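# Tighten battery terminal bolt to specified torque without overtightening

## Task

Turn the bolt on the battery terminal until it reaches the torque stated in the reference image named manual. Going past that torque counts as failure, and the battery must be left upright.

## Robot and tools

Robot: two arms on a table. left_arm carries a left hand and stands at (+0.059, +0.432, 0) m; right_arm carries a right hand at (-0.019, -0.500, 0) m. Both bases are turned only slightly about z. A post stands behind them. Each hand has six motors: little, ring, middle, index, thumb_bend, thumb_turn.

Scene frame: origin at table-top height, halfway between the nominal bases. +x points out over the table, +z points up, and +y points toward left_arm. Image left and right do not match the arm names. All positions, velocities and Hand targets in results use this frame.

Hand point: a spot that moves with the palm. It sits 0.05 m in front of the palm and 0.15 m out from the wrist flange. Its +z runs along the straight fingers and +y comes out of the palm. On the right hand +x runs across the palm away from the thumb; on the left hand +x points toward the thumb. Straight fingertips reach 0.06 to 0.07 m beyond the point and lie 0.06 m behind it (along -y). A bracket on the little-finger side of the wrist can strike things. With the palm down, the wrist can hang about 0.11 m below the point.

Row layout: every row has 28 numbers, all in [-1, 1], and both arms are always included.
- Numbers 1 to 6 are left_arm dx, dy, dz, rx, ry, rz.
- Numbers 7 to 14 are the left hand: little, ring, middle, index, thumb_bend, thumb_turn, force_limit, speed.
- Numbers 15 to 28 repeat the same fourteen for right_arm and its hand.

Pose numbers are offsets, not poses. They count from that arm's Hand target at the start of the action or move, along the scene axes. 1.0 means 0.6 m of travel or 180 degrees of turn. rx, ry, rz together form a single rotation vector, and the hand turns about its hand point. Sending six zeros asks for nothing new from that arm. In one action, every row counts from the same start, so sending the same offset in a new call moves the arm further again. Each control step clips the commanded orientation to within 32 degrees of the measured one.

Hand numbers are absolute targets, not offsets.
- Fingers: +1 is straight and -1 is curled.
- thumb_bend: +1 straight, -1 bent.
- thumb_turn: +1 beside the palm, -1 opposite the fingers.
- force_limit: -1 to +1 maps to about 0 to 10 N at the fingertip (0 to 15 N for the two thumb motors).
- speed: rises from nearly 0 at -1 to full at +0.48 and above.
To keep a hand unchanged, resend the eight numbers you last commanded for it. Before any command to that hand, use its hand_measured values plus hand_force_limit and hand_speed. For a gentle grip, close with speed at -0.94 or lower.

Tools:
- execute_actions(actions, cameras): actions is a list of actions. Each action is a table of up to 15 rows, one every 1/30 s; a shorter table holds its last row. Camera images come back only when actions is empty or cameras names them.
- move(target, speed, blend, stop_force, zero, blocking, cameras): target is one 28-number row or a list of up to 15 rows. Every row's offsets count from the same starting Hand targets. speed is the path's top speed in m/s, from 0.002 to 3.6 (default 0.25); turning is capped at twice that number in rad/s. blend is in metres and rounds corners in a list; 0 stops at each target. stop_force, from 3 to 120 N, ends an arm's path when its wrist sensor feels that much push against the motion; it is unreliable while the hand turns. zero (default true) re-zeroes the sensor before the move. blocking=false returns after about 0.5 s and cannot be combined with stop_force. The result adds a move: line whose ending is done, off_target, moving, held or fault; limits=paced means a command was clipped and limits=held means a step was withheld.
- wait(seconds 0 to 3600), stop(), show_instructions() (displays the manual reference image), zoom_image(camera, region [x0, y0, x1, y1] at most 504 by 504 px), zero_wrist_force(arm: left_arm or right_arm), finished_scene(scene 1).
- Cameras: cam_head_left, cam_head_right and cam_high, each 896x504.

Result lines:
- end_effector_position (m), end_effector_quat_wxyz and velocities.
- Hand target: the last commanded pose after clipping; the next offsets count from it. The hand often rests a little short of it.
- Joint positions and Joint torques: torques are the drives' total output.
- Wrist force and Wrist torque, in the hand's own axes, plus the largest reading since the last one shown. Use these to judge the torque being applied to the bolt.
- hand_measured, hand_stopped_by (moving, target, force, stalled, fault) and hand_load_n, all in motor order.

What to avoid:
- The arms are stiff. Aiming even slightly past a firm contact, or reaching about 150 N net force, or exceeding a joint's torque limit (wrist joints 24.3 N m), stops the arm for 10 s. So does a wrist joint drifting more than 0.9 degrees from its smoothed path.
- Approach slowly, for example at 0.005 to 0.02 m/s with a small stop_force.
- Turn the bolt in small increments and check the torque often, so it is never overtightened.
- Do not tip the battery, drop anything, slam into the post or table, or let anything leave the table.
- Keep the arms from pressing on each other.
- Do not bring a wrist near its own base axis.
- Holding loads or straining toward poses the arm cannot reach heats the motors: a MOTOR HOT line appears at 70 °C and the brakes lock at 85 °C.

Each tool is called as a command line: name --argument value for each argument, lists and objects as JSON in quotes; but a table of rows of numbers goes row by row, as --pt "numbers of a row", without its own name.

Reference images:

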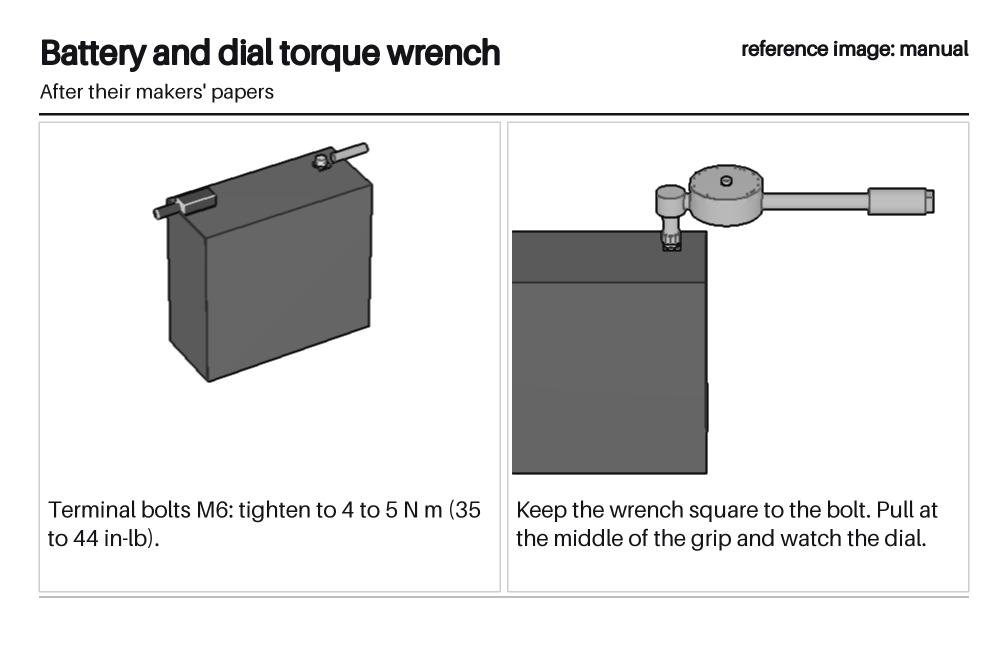

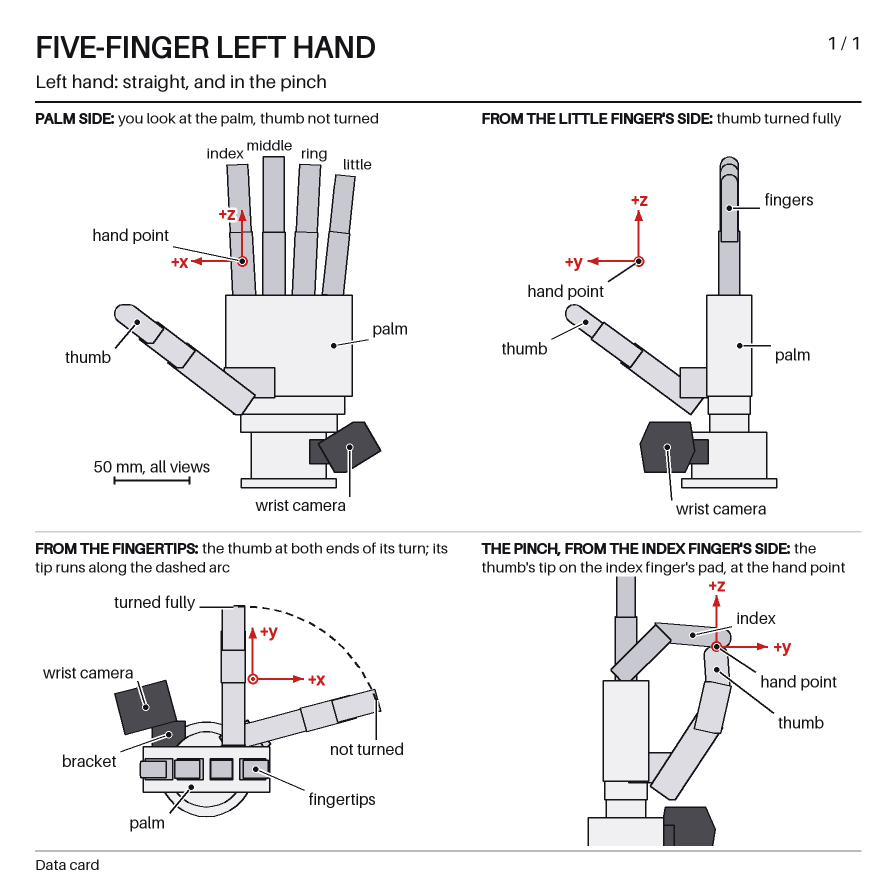

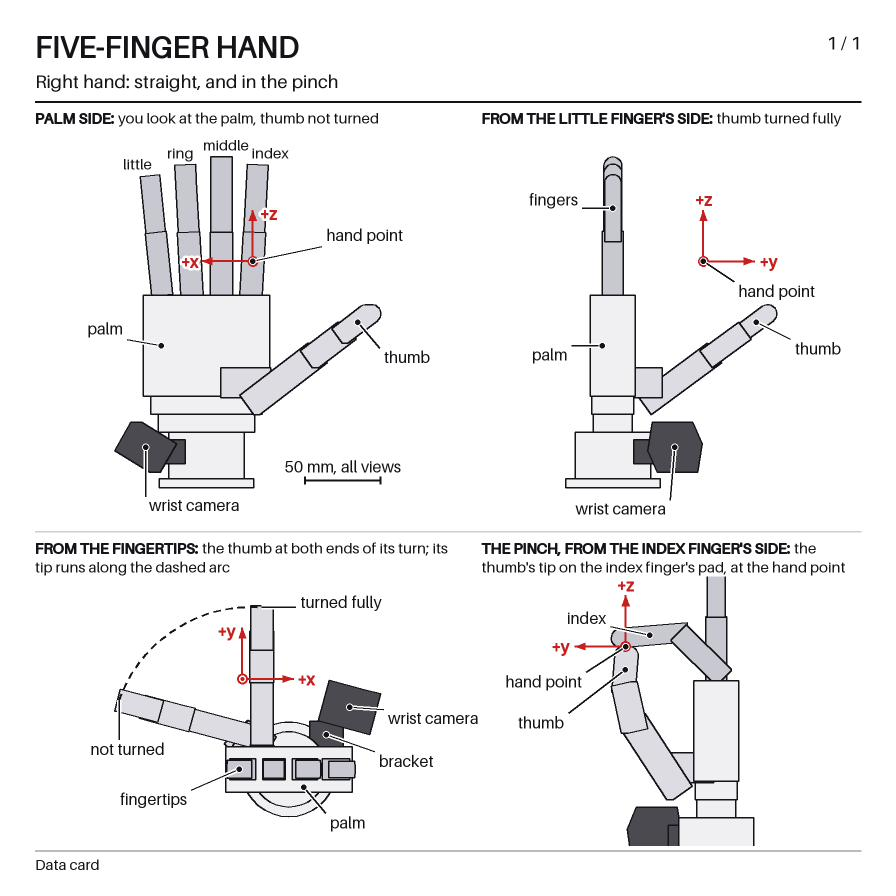

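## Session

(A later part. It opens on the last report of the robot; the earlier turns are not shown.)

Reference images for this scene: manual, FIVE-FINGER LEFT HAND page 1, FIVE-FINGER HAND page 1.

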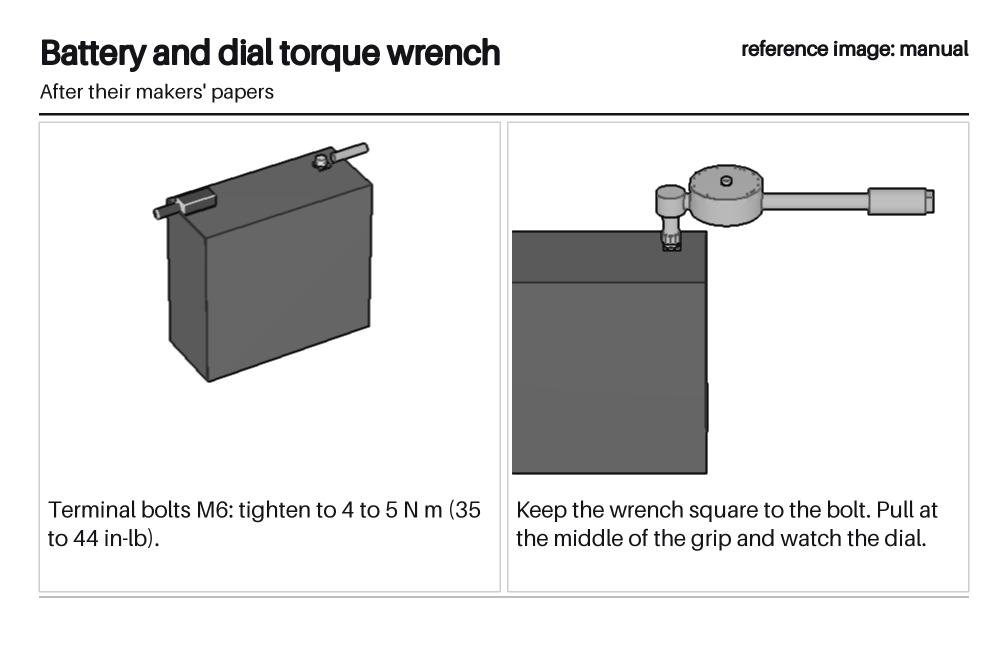

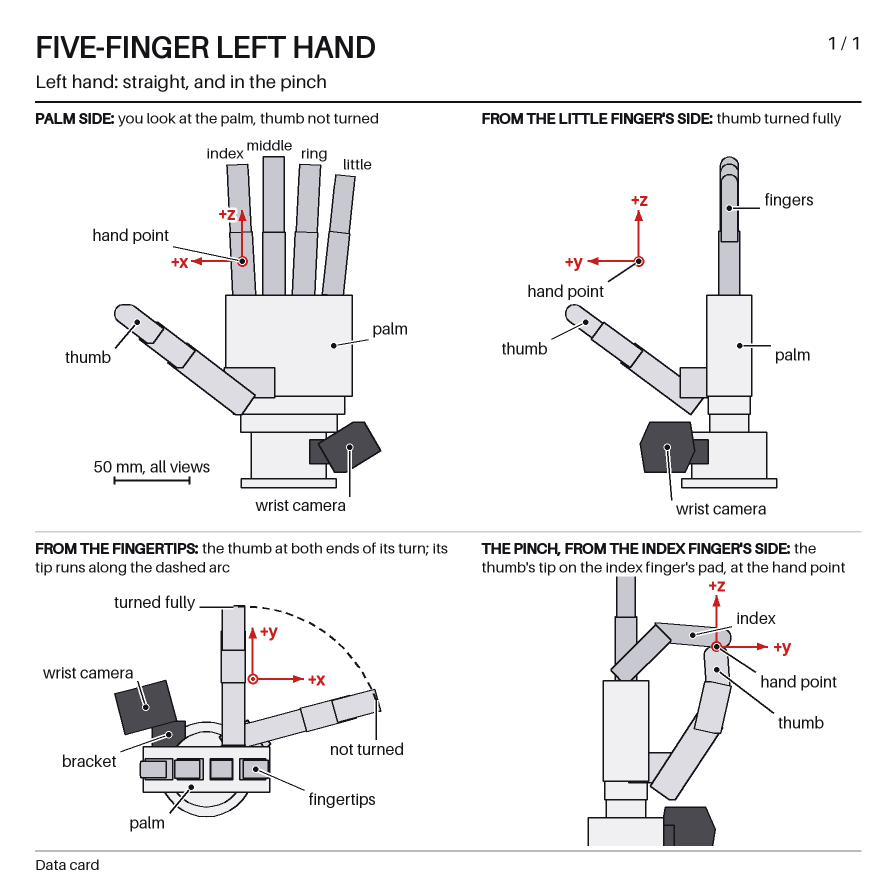

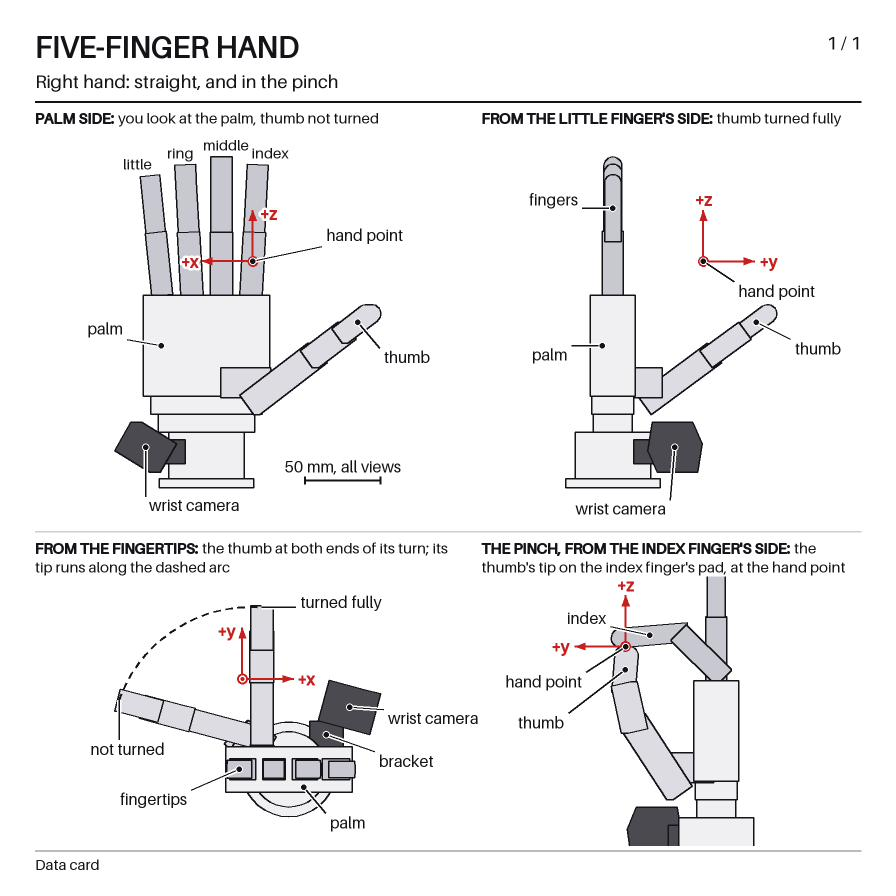

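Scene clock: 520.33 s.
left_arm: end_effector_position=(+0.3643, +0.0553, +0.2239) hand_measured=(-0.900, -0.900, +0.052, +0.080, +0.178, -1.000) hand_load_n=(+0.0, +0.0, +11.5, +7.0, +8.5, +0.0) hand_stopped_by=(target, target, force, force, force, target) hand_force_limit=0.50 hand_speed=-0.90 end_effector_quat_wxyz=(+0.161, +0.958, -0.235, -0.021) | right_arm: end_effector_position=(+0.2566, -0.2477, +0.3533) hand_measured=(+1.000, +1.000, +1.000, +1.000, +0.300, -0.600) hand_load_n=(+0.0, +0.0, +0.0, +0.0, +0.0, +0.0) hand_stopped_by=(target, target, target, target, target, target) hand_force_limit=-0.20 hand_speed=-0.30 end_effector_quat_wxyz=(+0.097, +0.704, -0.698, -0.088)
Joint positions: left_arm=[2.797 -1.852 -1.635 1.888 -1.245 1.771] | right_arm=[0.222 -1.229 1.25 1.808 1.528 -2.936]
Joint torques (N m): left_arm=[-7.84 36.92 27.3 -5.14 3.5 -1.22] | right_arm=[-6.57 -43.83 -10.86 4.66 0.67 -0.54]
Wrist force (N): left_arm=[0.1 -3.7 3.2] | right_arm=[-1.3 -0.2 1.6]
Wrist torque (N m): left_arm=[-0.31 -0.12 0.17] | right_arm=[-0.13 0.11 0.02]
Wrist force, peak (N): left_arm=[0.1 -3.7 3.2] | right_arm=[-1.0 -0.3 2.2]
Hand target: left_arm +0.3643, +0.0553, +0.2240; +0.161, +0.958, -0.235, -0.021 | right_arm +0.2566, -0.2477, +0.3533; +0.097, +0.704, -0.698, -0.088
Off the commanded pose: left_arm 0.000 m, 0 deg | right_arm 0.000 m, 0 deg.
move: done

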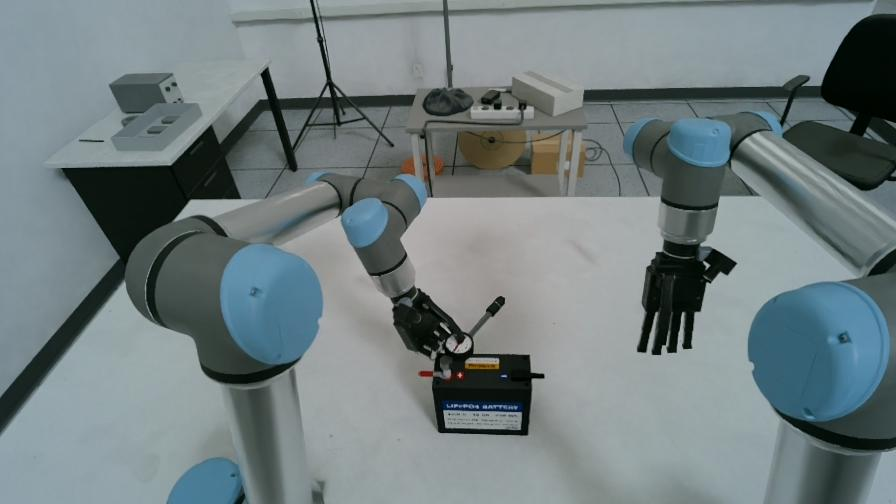

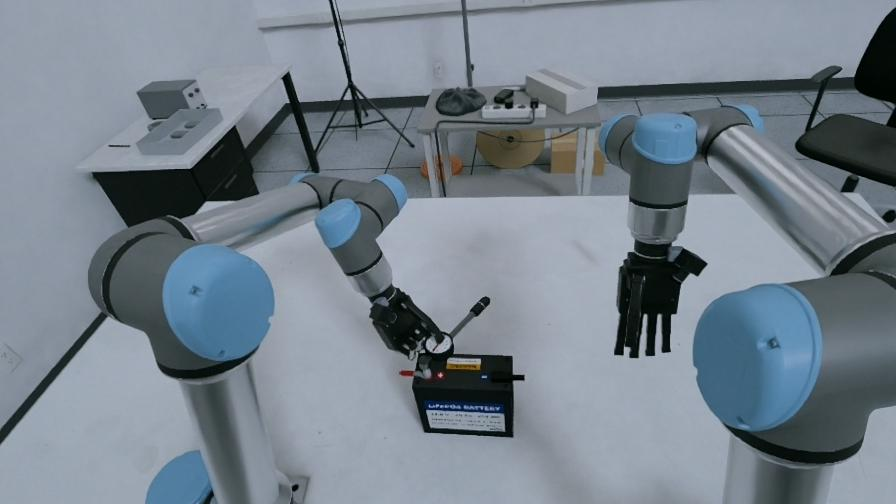

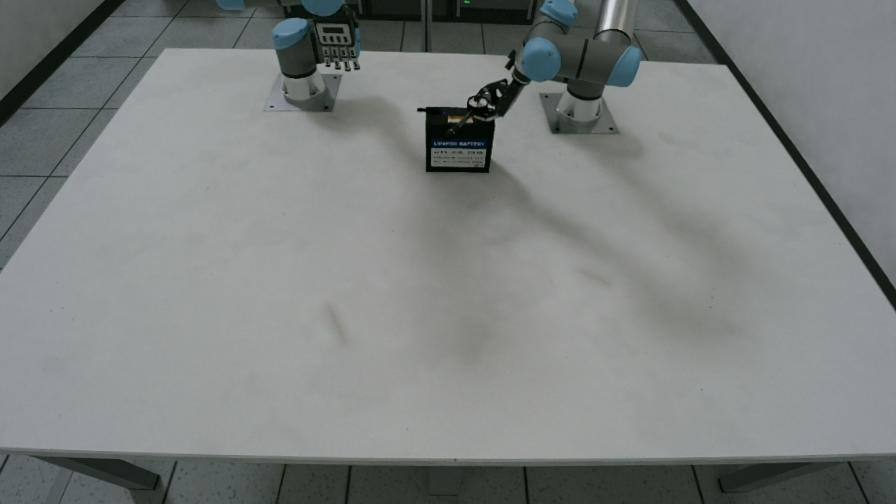

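move --target '[-0.0036,-0.0071,0,0,0,-0.0278,-0.9,-0.9,-0.5,-0.5,-0.1,-1,0.5,-0.9,0,0,0,0,0,0,1,1,1,1,0.3,-0.6,-0.2,-0.3]' --speed 0.02 --cameras '["cam_high","cam_head_left","cam_head_right"]'

zoom_image --camera "cam_head_left" --region '[440, 330, 480, 370]'

zoom_image --camera "cam_head_left" --region '[432, 345, 467, 385]'

zoom_image --camera "cam_head_right" --region '[412, 345, 447, 385]'

Scene clock: 523.87 s.
left_arm: end_effector_position=(+0.3622, +0.0510, +0.2240) hand_measured=(-0.900, -0.900, +0.052, +0.080, +0.178, -1.000) hand_load_n=(+0.0, +0.0, +12.0, +6.5, +8.5, +0.0) hand_stopped_by=(target, target, force, force, force, target) hand_force_limit=0.50 hand_speed=-0.90 end_effector_quat_wxyz=(+0.160, +0.947, -0.277, -0.028) | right_arm: end_effector_position=(+0.2566, -0.2477, +0.3533) hand_measured=(+1.000, +1.000, +1.000, +1.000, +0.300, -0.600) hand_load_n=(+0.0, +0.0, +0.0, +0.0, +0.0, +0.0) hand_stopped_by=(target, target, target, target, target, target) hand_force_limit=-0.20 hand_speed=-0.30 end_effector_quat_wxyz=(+0.097, +0.704, -0.698, -0.088)
Joint positions: left_arm=[2.786 -1.883 -1.601 1.859 -1.248 1.852] | right_arm=[0.222 -1.229 1.25 1.808 1.528 -2.936]
Joint torques (N m): left_arm=[-8.59 21.49 27.67 -5.29 -1.59 1.49] | right_arm=[-6.74 -43.84 -11.1 4.59 0.65 -0.39]
Wrist force (N): left_arm=[-0.2 -3.2 3.0] | right_arm=[-0.9 -0.1 2.0]
Wrist torque (N m): left_arm=[-0.25 -0.08 0.00] | right_arm=[-0.14 0.04 0.06]
Wrist force, peak (N): left_arm=[-0.3 -3.6 3.6] | right_arm=[-1.1 0.0 2.3]
Hand target: left_arm +0.3622, +0.0510, +0.2240; +0.160, +0.947, -0.277, -0.028 | right_arm +0.2566, -0.2477, +0.3533; +0.097, +0.704, -0.698, -0.088
Off the commanded pose: left_arm 0.000 m, 0 deg | right_arm 0.000 m, 0 deg.
move: done

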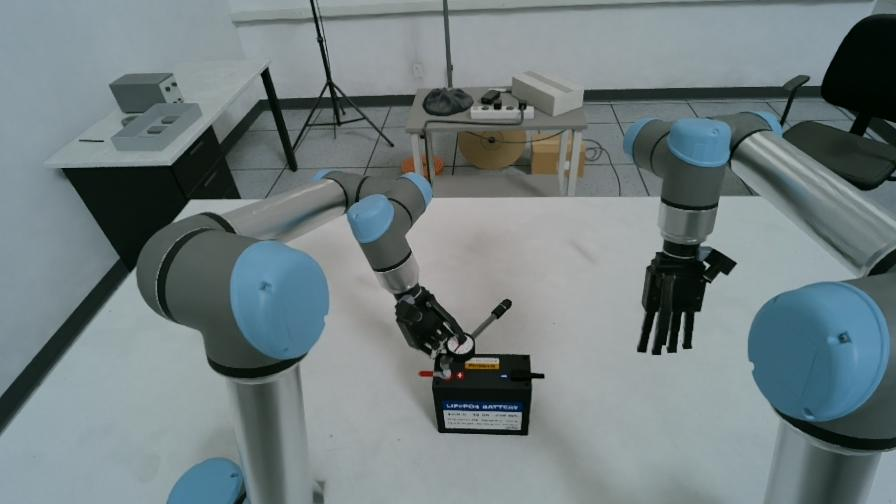

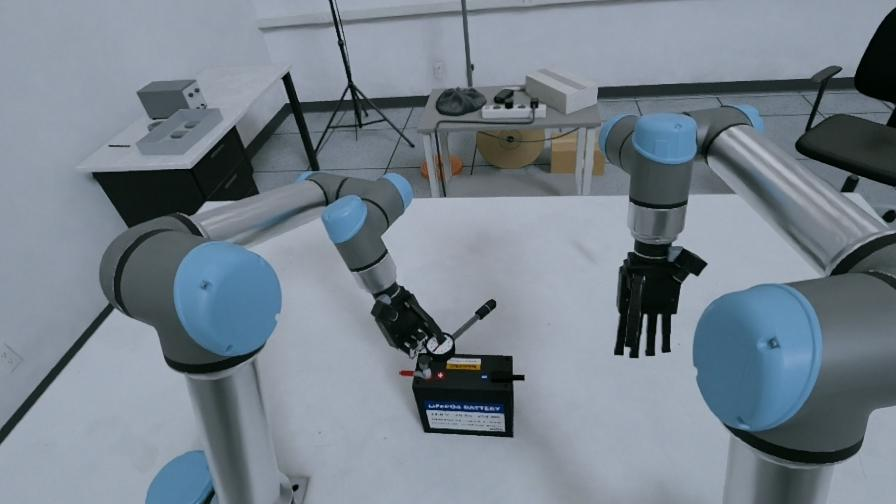

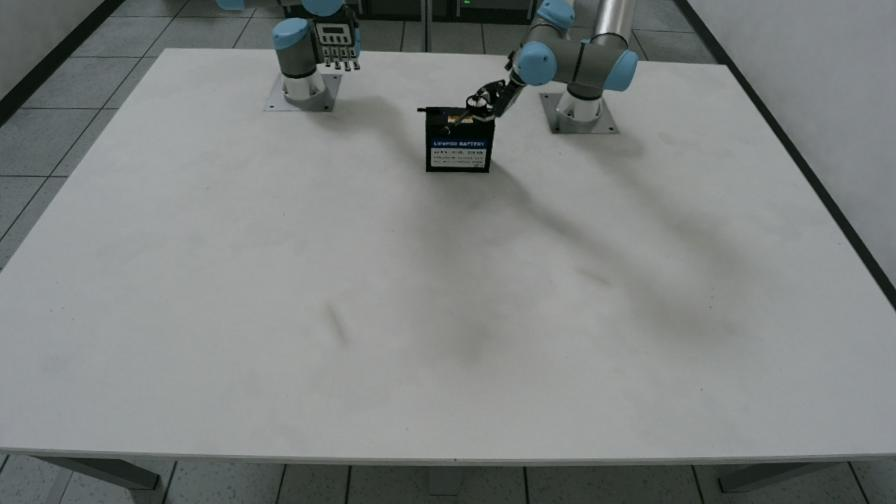

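Scaled by 12.600 from the camera's image (finer frame: 1280x720).

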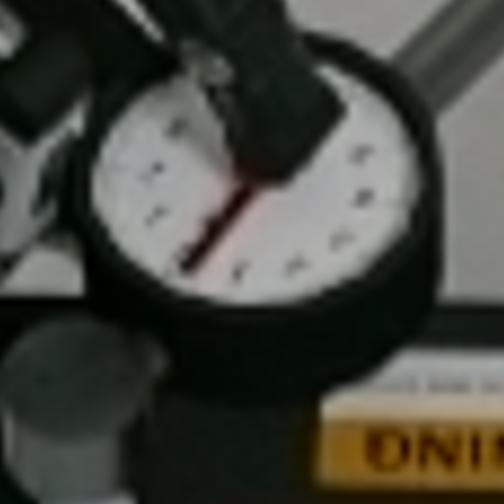

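Scaled by 12.600 from the camera's image (finer frame: 1280x720).

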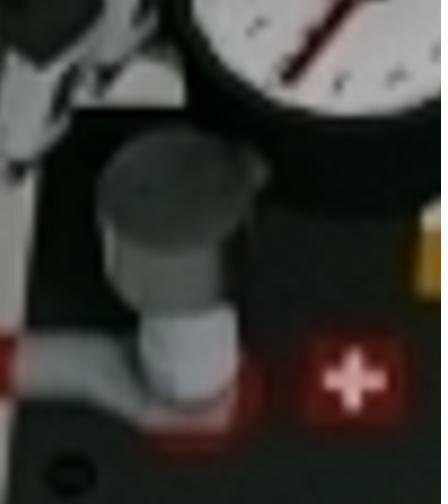

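Scaled by 12.600 from the camera's image (finer frame: 1280x720).

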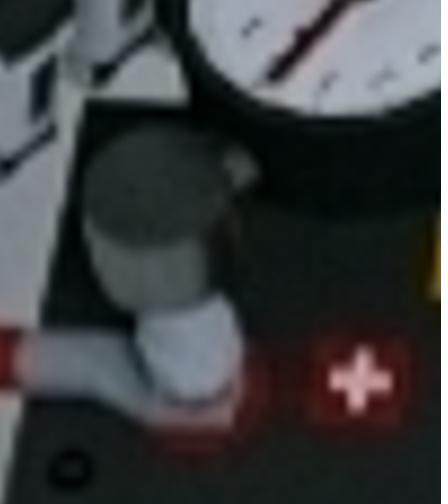

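move --target '[-0.0031,-0.0074,0,0,0,-0.0278,-0.9,-0.9,-0.5,-0.5,-0.1,-1,0.5,-0.9,0,0,0,0,0,0,1,1,1,1,0.3,-0.6,-0.2,-0.3]' --speed 0.02 --cameras '["cam_head_left"]'

zoom_image --camera "cam_head_left" --region '[440, 330, 480, 370]'

zoom_image --camera "cam_head_left" --region '[432, 345, 467, 385]'

Scene clock: 526.80 s.
left_arm: end_effector_position=(+0.3603, +0.0466, +0.2240) hand_measured=(-0.900, -0.900, +0.052, +0.080, +0.178, -1.000) hand_load_n=(+0.0, +0.0, +12.0, +6.0, +8.5, +0.0) hand_stopped_by=(target, target, force, force, force, target) hand_force_limit=0.50 hand_speed=-0.90 end_effector_quat_wxyz=(+0.159, +0.934, -0.318, -0.035) | right_arm: end_effector_position=(+0.2566, -0.2477, +0.3533) hand_measured=(+1.000, +1.000, +1.000, +1.000, +0.300, -0.600) hand_load_n=(+0.0, +0.0, +0.0, +0.0, +0.0, +0.0) hand_stopped_by=(target, target, target, target, target, target) hand_force_limit=-0.20 hand_speed=-0.30 end_effector_quat_wxyz=(+0.097, +0.704, -0.698, -0.088)
Joint positions: left_arm=[2.774 -1.915 -1.564 1.829 -1.253 1.931] | right_arm=[0.222 -1.229 1.25 1.808 1.528 -2.936]
Joint torques (N m): left_arm=[-8.77 22.4 27.71 -5.4 -1.61 1.58] | right_arm=[-7.31 -43.2 -12.4 4.6 0.55 -0.43]
Wrist force (N): left_arm=[-0.3 -3.7 2.9] | right_arm=[-1.0 -0.1 1.9]
Wrist torque (N m): left_arm=[-0.29 -0.08 0.02] | right_arm=[-0.13 0.06 0.04]
Wrist force, peak (N): left_arm=[-0.1 -4.0 3.5] | right_arm=[-1.0 0.0 2.3]
Hand target: left_arm +0.3603, +0.0466, +0.2240; +0.159, +0.934, -0.318, -0.035 | right_arm +0.2566, -0.2477, +0.3533; +0.097, +0.704, -0.698, -0.088
Off the commanded pose: left_arm 0.000 m, 0 deg | right_arm 0.000 m, 0 deg.
move: done

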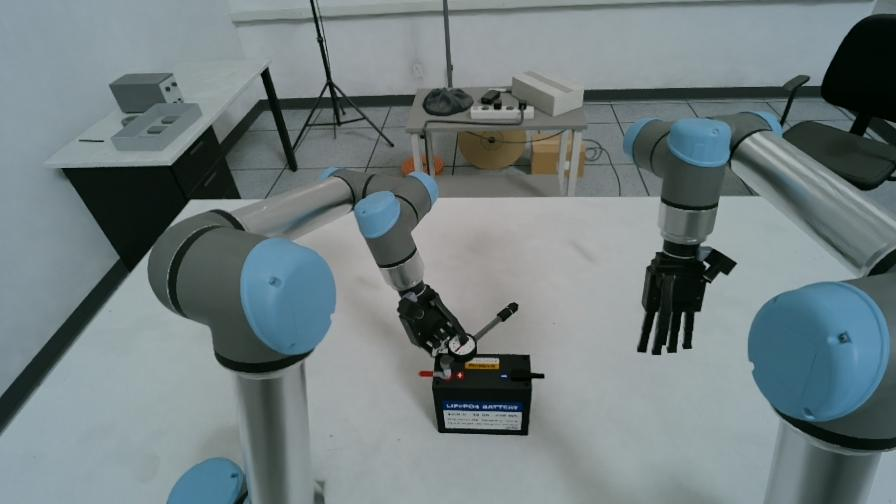

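Scaled by 12.600 from the camera's image (finer frame: 1280x720).

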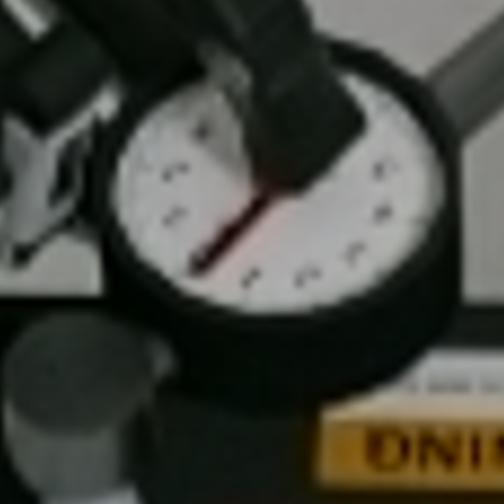

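Scaled by 12.600 from the camera's image (finer frame: 1280x720).

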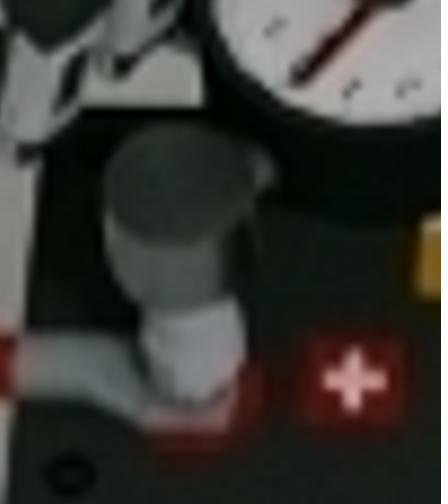

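move --target '[0,0,-0.01,0,0,0,-0.9,-0.9,-0.5,-0.5,-0.1,-1,0.5,-0.9,0,0,0,0,0,0,1,1,1,1,0.3,-0.6,-0.2,-0.3]' --speed 0.004 --stop_force 3 --cameras '["cam_head_left","cam_head_right"]'

zoom_image --camera "cam_head_left" --region '[432, 345, 467, 385]'

zoom_image --camera "cam_head_right" --region '[412, 345, 447, 385]'

Scene clock: 528.90 s.
left_arm: end_effector_position=(+0.3603, +0.0466, +0.2218) hand_measured=(-0.900, -0.900, +0.052, +0.080, +0.178, -1.000) hand_load_n=(+0.0, +0.0, +10.5, +8.5, +10.5, +0.0) hand_stopped_by=(target, target, force, force, force, target) hand_force_limit=0.50 hand_speed=-0.90 end_effector_quat_wxyz=(+0.159, +0.934, -0.318, -0.035) | right_arm: end_effector_position=(+0.2566, -0.2477, +0.3533) hand_measured=(+1.000, +1.000, +1.000, +1.000, +0.300, -0.600) hand_load_n=(+0.0, +0.0, +0.0, +0.0, -0.5, +0.0) hand_stopped_by=(target, target, target, target, target, target) hand_force_limit=-0.20 hand_speed=-0.30 end_effector_quat_wxyz=(+0.097, +0.704, -0.698, -0.088)
Joint positions: left_arm=[2.774 -1.916 -1.568 1.834 -1.253 1.931] | right_arm=[0.222 -1.229 1.25 1.808 1.528 -2.936]
Joint torques (N m): left_arm=[-8.32 38.31 26.88 -5.55 -1.44 1.64] | right_arm=[-5.88 -43.89 -11.34 4.78 0.35 -0.3]
Wrist force (N): left_arm=[2.5 -2.0 1.1] | right_arm=[-0.9 0.0 1.9]
Wrist torque (N m): left_arm=[-0.18 -0.11 -0.02] | right_arm=[-0.11 0.04 0.06]
Wrist force, peak (N): left_arm=[-0.1 -4.0 3.6] | right_arm=[-1.2 -0.1 2.2]
Hand target: left_arm +0.3603, +0.0466, +0.2218; +0.159, +0.934, -0.318, -0.035 (not the last commanded pose) | right_arm +0.2566, -0.2477, +0.3533; +0.097, +0.704, -0.698, -0.088
Off the commanded pose: left_arm 0.004 m, 0 deg | right_arm 0.000 m, 0 deg.
move: contact (left_arm)

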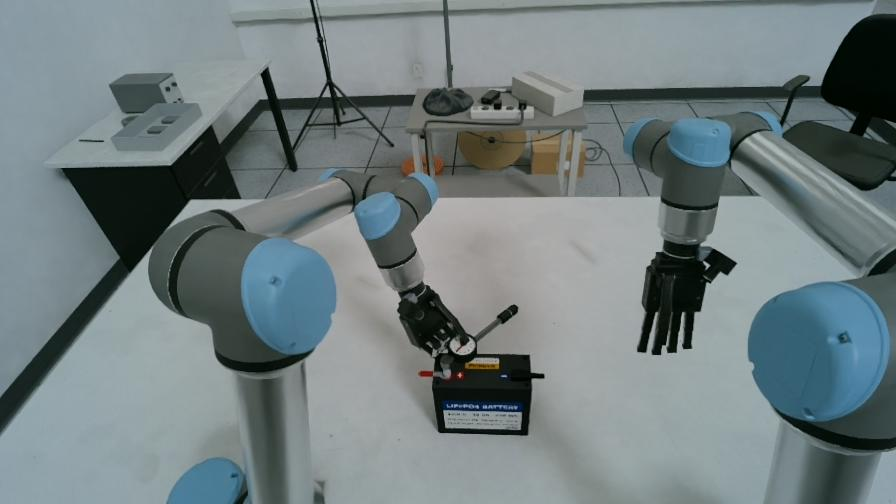

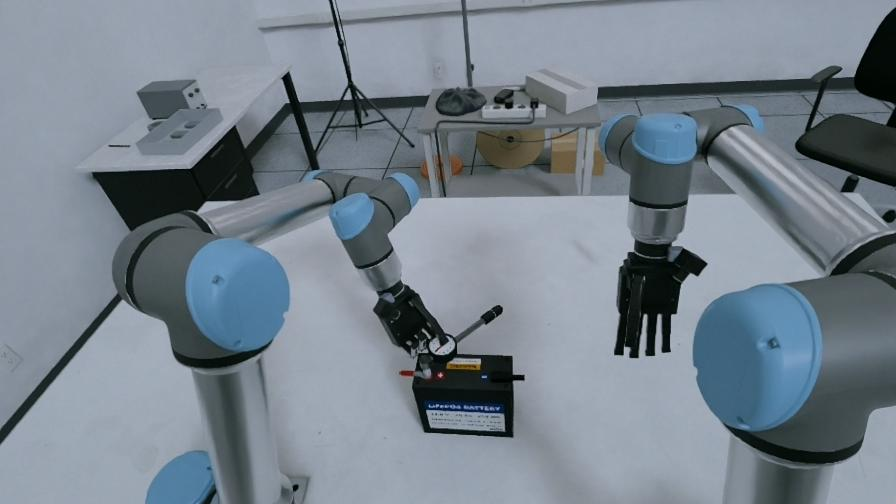

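Scaled by 12.600 from the camera's image (finer frame: 1280x720).

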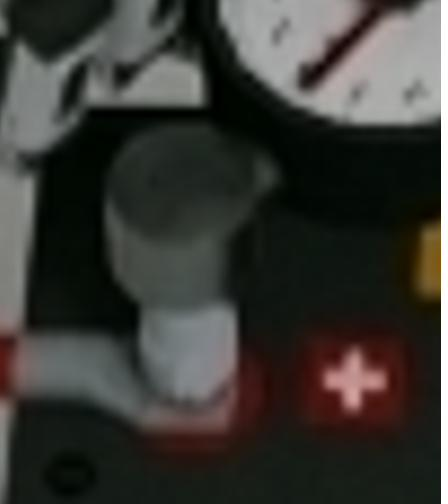

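Scaled by 12.600 from the camera's image (finer frame: 1280x720).

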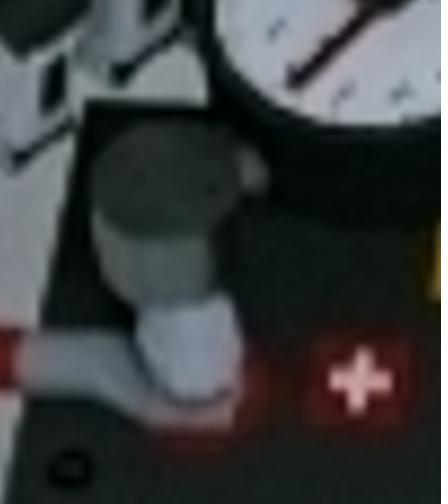

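execute_actions --actions '[]'

zoom_image --camera "cam_head_left" --region '[400, 310, 560, 430]'

zoom_image --camera "cam_head_left" --region '[432, 345, 467, 385]'

zoom_image --camera "cam_head_right" --region '[412, 345, 447, 385]'

Scene clock: 530.03 s.
left_arm: end_effector_position=(+0.3603, +0.0466, +0.2218) hand_measured=(-0.900, -0.900, +0.052, +0.080, +0.178, -1.000) hand_load_n=(+0.0, +0.0, +10.5, +8.5, +10.5, +0.5) hand_stopped_by=(target, target, force, force, force, target) hand_force_limit=0.50 hand_speed=-0.90 end_effector_quat_wxyz=(+0.159, +0.934, -0.318, -0.035) | right_arm: end_effector_position=(+0.2566, -0.2477, +0.3533) hand_measured=(+1.000, +1.000, +1.000, +1.000, +0.300, -0.600) hand_load_n=(+0.0, +0.0, +0.0, +0.0, +0.0, +0.5) hand_stopped_by=(target, target, target, target, target, target) hand_force_limit=-0.20 hand_speed=-0.30 end_effector_quat_wxyz=(+0.097, +0.704, -0.698, -0.088)
Joint positions: left_arm=[2.774 -1.916 -1.568 1.834 -1.253 1.931] | right_arm=[0.222 -1.229 1.25 1.808 1.528 -2.936]
Joint velocities: within noise
Joint torques (N m): left_arm=[-8.26 38.61 26.67 -5.26 -1.5 1.47] | right_arm=[-6.87 -44.53 -11.64 4.46 0.51 -0.53]
Wrist force (N): left_arm=[2.5 -1.6 0.9] | right_arm=[-1.0 0.1 1.7]
Wrist torque (N m): left_arm=[-0.16 -0.10 -0.03] | right_arm=[-0.09 0.05 0.05]
Wrist force, peak (N): left_arm=[2.6 -2.0 1.1] | right_arm=[-1.3 -0.1 2.1]
Hand target: left_arm +0.3603, +0.0466, +0.2218; +0.159, +0.934, -0.318, -0.035 (not the last commanded pose) | right_arm +0.2566, -0.2477, +0.3533; +0.097, +0.704, -0.698, -0.088
Off the commanded pose: left_arm 0.004 m, 0 deg | right_arm 0.000 m, 0 deg.

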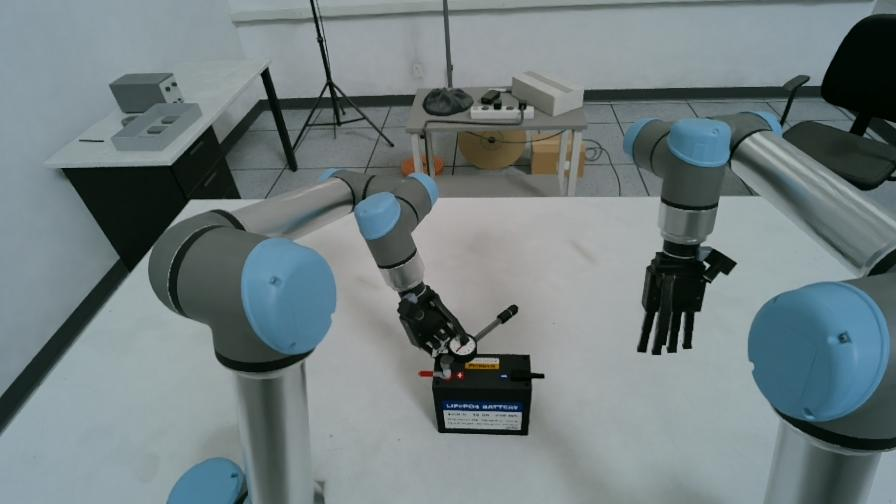

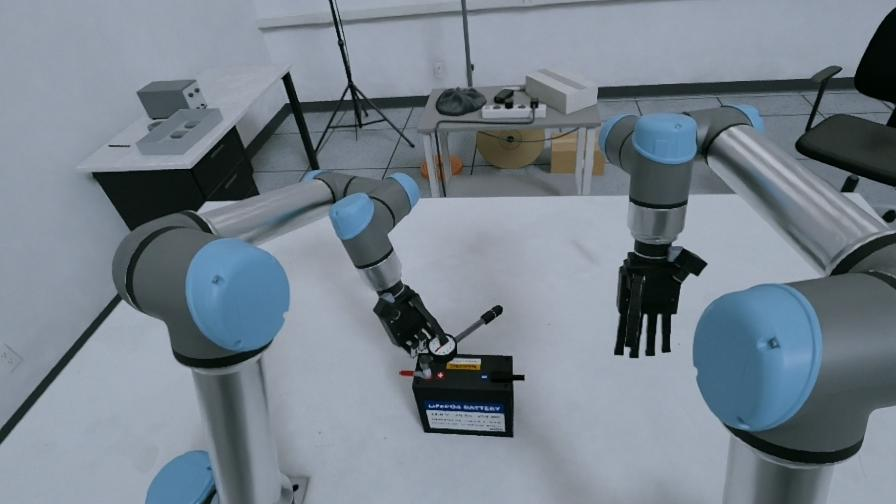

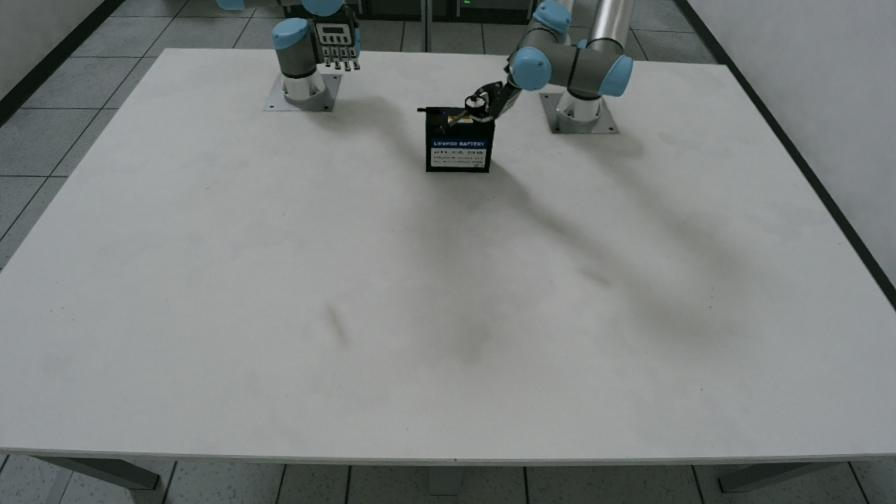

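Scaled by 3.150 from the camera's image (finer frame: 1280x720).

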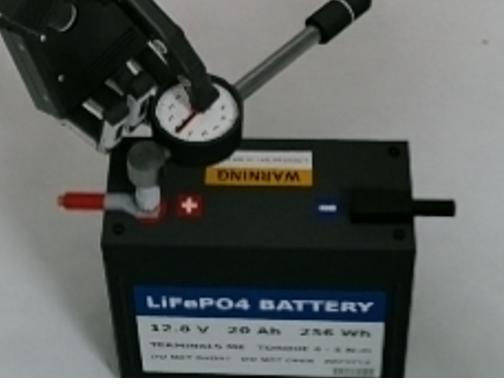

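Scaled by 12.600 from the camera's image (finer frame: 1280x720).

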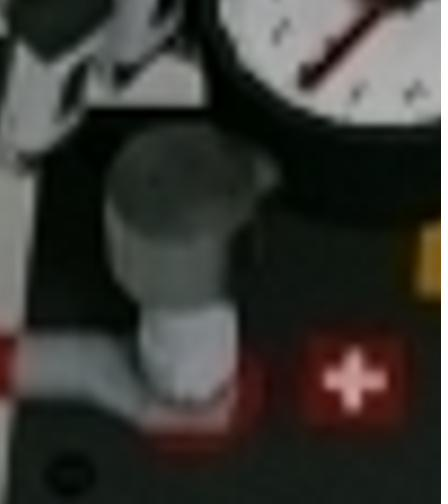

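Scaled by 12.600 from the camera's image (finer frame: 1280x720).

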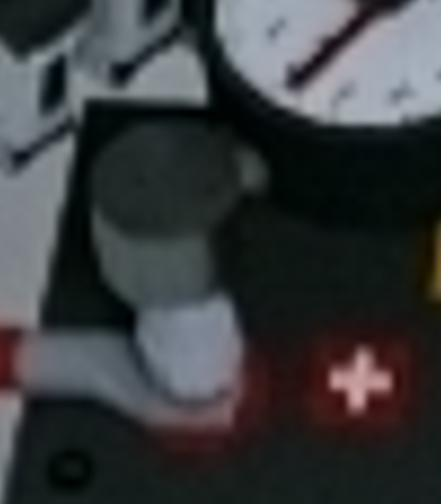

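move --target '[-0.0046,-0.0070,0,0,0,-0.0278,-0.9,-0.9,-0.5,-0.5,-0.1,-1,0.5,-0.9,0,0,0,0,0,0,1,1,1,1,0.3,-0.6,-0.2,-0.3]' --speed 0.01 --cameras '["cam_head_left","cam_head_right"]'

zoom_image --camera "cam_head_left" --region '[432, 345, 467, 385]'

zoom_image --camera "cam_head_right" --region '[412, 345, 447, 385]'

zoom_image --camera "cam_head_left" --region '[440, 330, 480, 370]'

Scene clock: 535.07 s.
left_arm: end_effector_position=(+0.3576, +0.0424, +0.2218) hand_measured=(-0.900, -0.900, +0.052, +0.080, +0.178, -1.000) hand_load_n=(+0.0, +0.0, +11.0, +9.0, +9.5, +0.0) hand_stopped_by=(target, target, force, force, force, target) hand_force_limit=0.50 hand_speed=-0.90 end_effector_quat_wxyz=(+0.157, +0.919, -0.358, -0.042) | right_arm: end_effector_position=(+0.2566, -0.2477, +0.3533) hand_measured=(+1.000, +1.000, +1.000, +1.000, +0.300, -0.600) hand_load_n=(+0.0, +0.0, +0.0, +0.0, +0.0, -0.5) hand_stopped_by=(target, target, target, target, target, target) hand_force_limit=-0.20 hand_speed=-0.30 end_effector_quat_wxyz=(+0.097, +0.704, -0.698, -0.088)
Joint positions: left_arm=[2.759 -1.946 -1.532 1.805 -1.26 2.007] | right_arm=[0.222 -1.229 1.25 1.808 1.528 -2.936]
Joint torques (N m): left_arm=[-8.9 22.44 28.73 -5.27 -1.55 1.69] | right_arm=[-6.46 -44.24 -12.06 4.77 0.46 -0.25]
Wrist force (N): left_arm=[-1.1 -3.3 2.7] | right_arm=[-1.0 0.0 2.1]
Wrist torque (N m): left_arm=[-0.25 -0.07 -0.04] | right_arm=[-0.12 0.05 0.05]
Wrist force, peak (N): left_arm=[-1.0 -4.1 2.7] | right_arm=[-1.1 -0.1 2.2]
Hand target: left_arm +0.3576, +0.0424, +0.2218; +0.157, +0.919, -0.358, -0.042 | right_arm +0.2566, -0.2477, +0.3533; +0.097, +0.704, -0.698, -0.088
Off the commanded pose: left_arm 0.000 m, 0 deg | right_arm 0.000 m, 0 deg.
move: done

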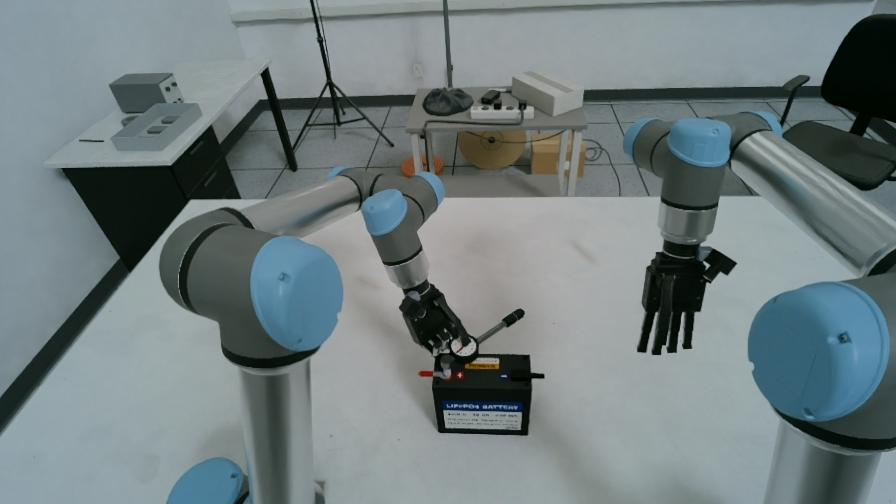

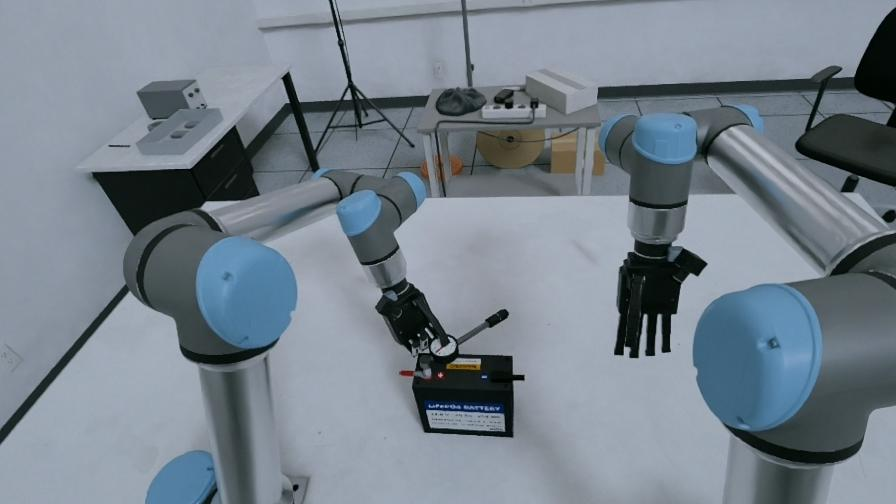

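Scaled by 12.600 from the camera's image (finer frame: 1280x720).

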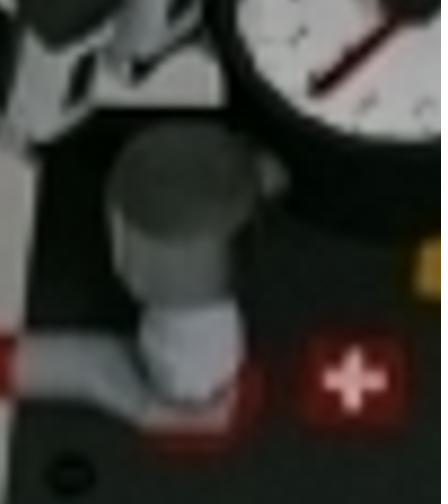

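Scaled by 12.600 from the camera's image (finer frame: 1280x720).

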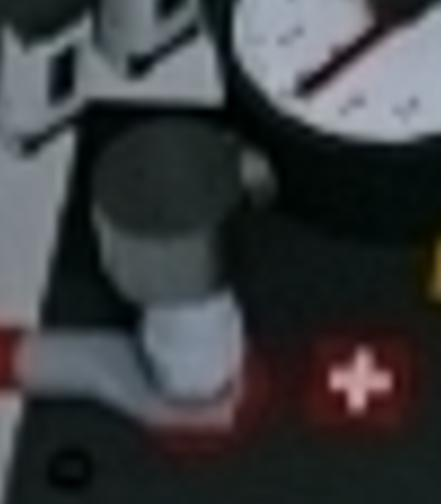

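Scaled by 12.600 from the camera's image (finer frame: 1280x720).

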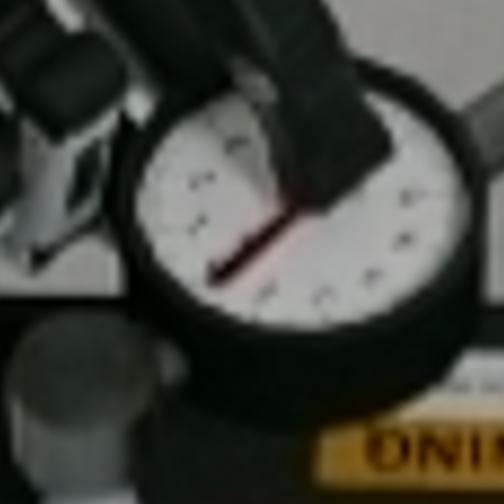

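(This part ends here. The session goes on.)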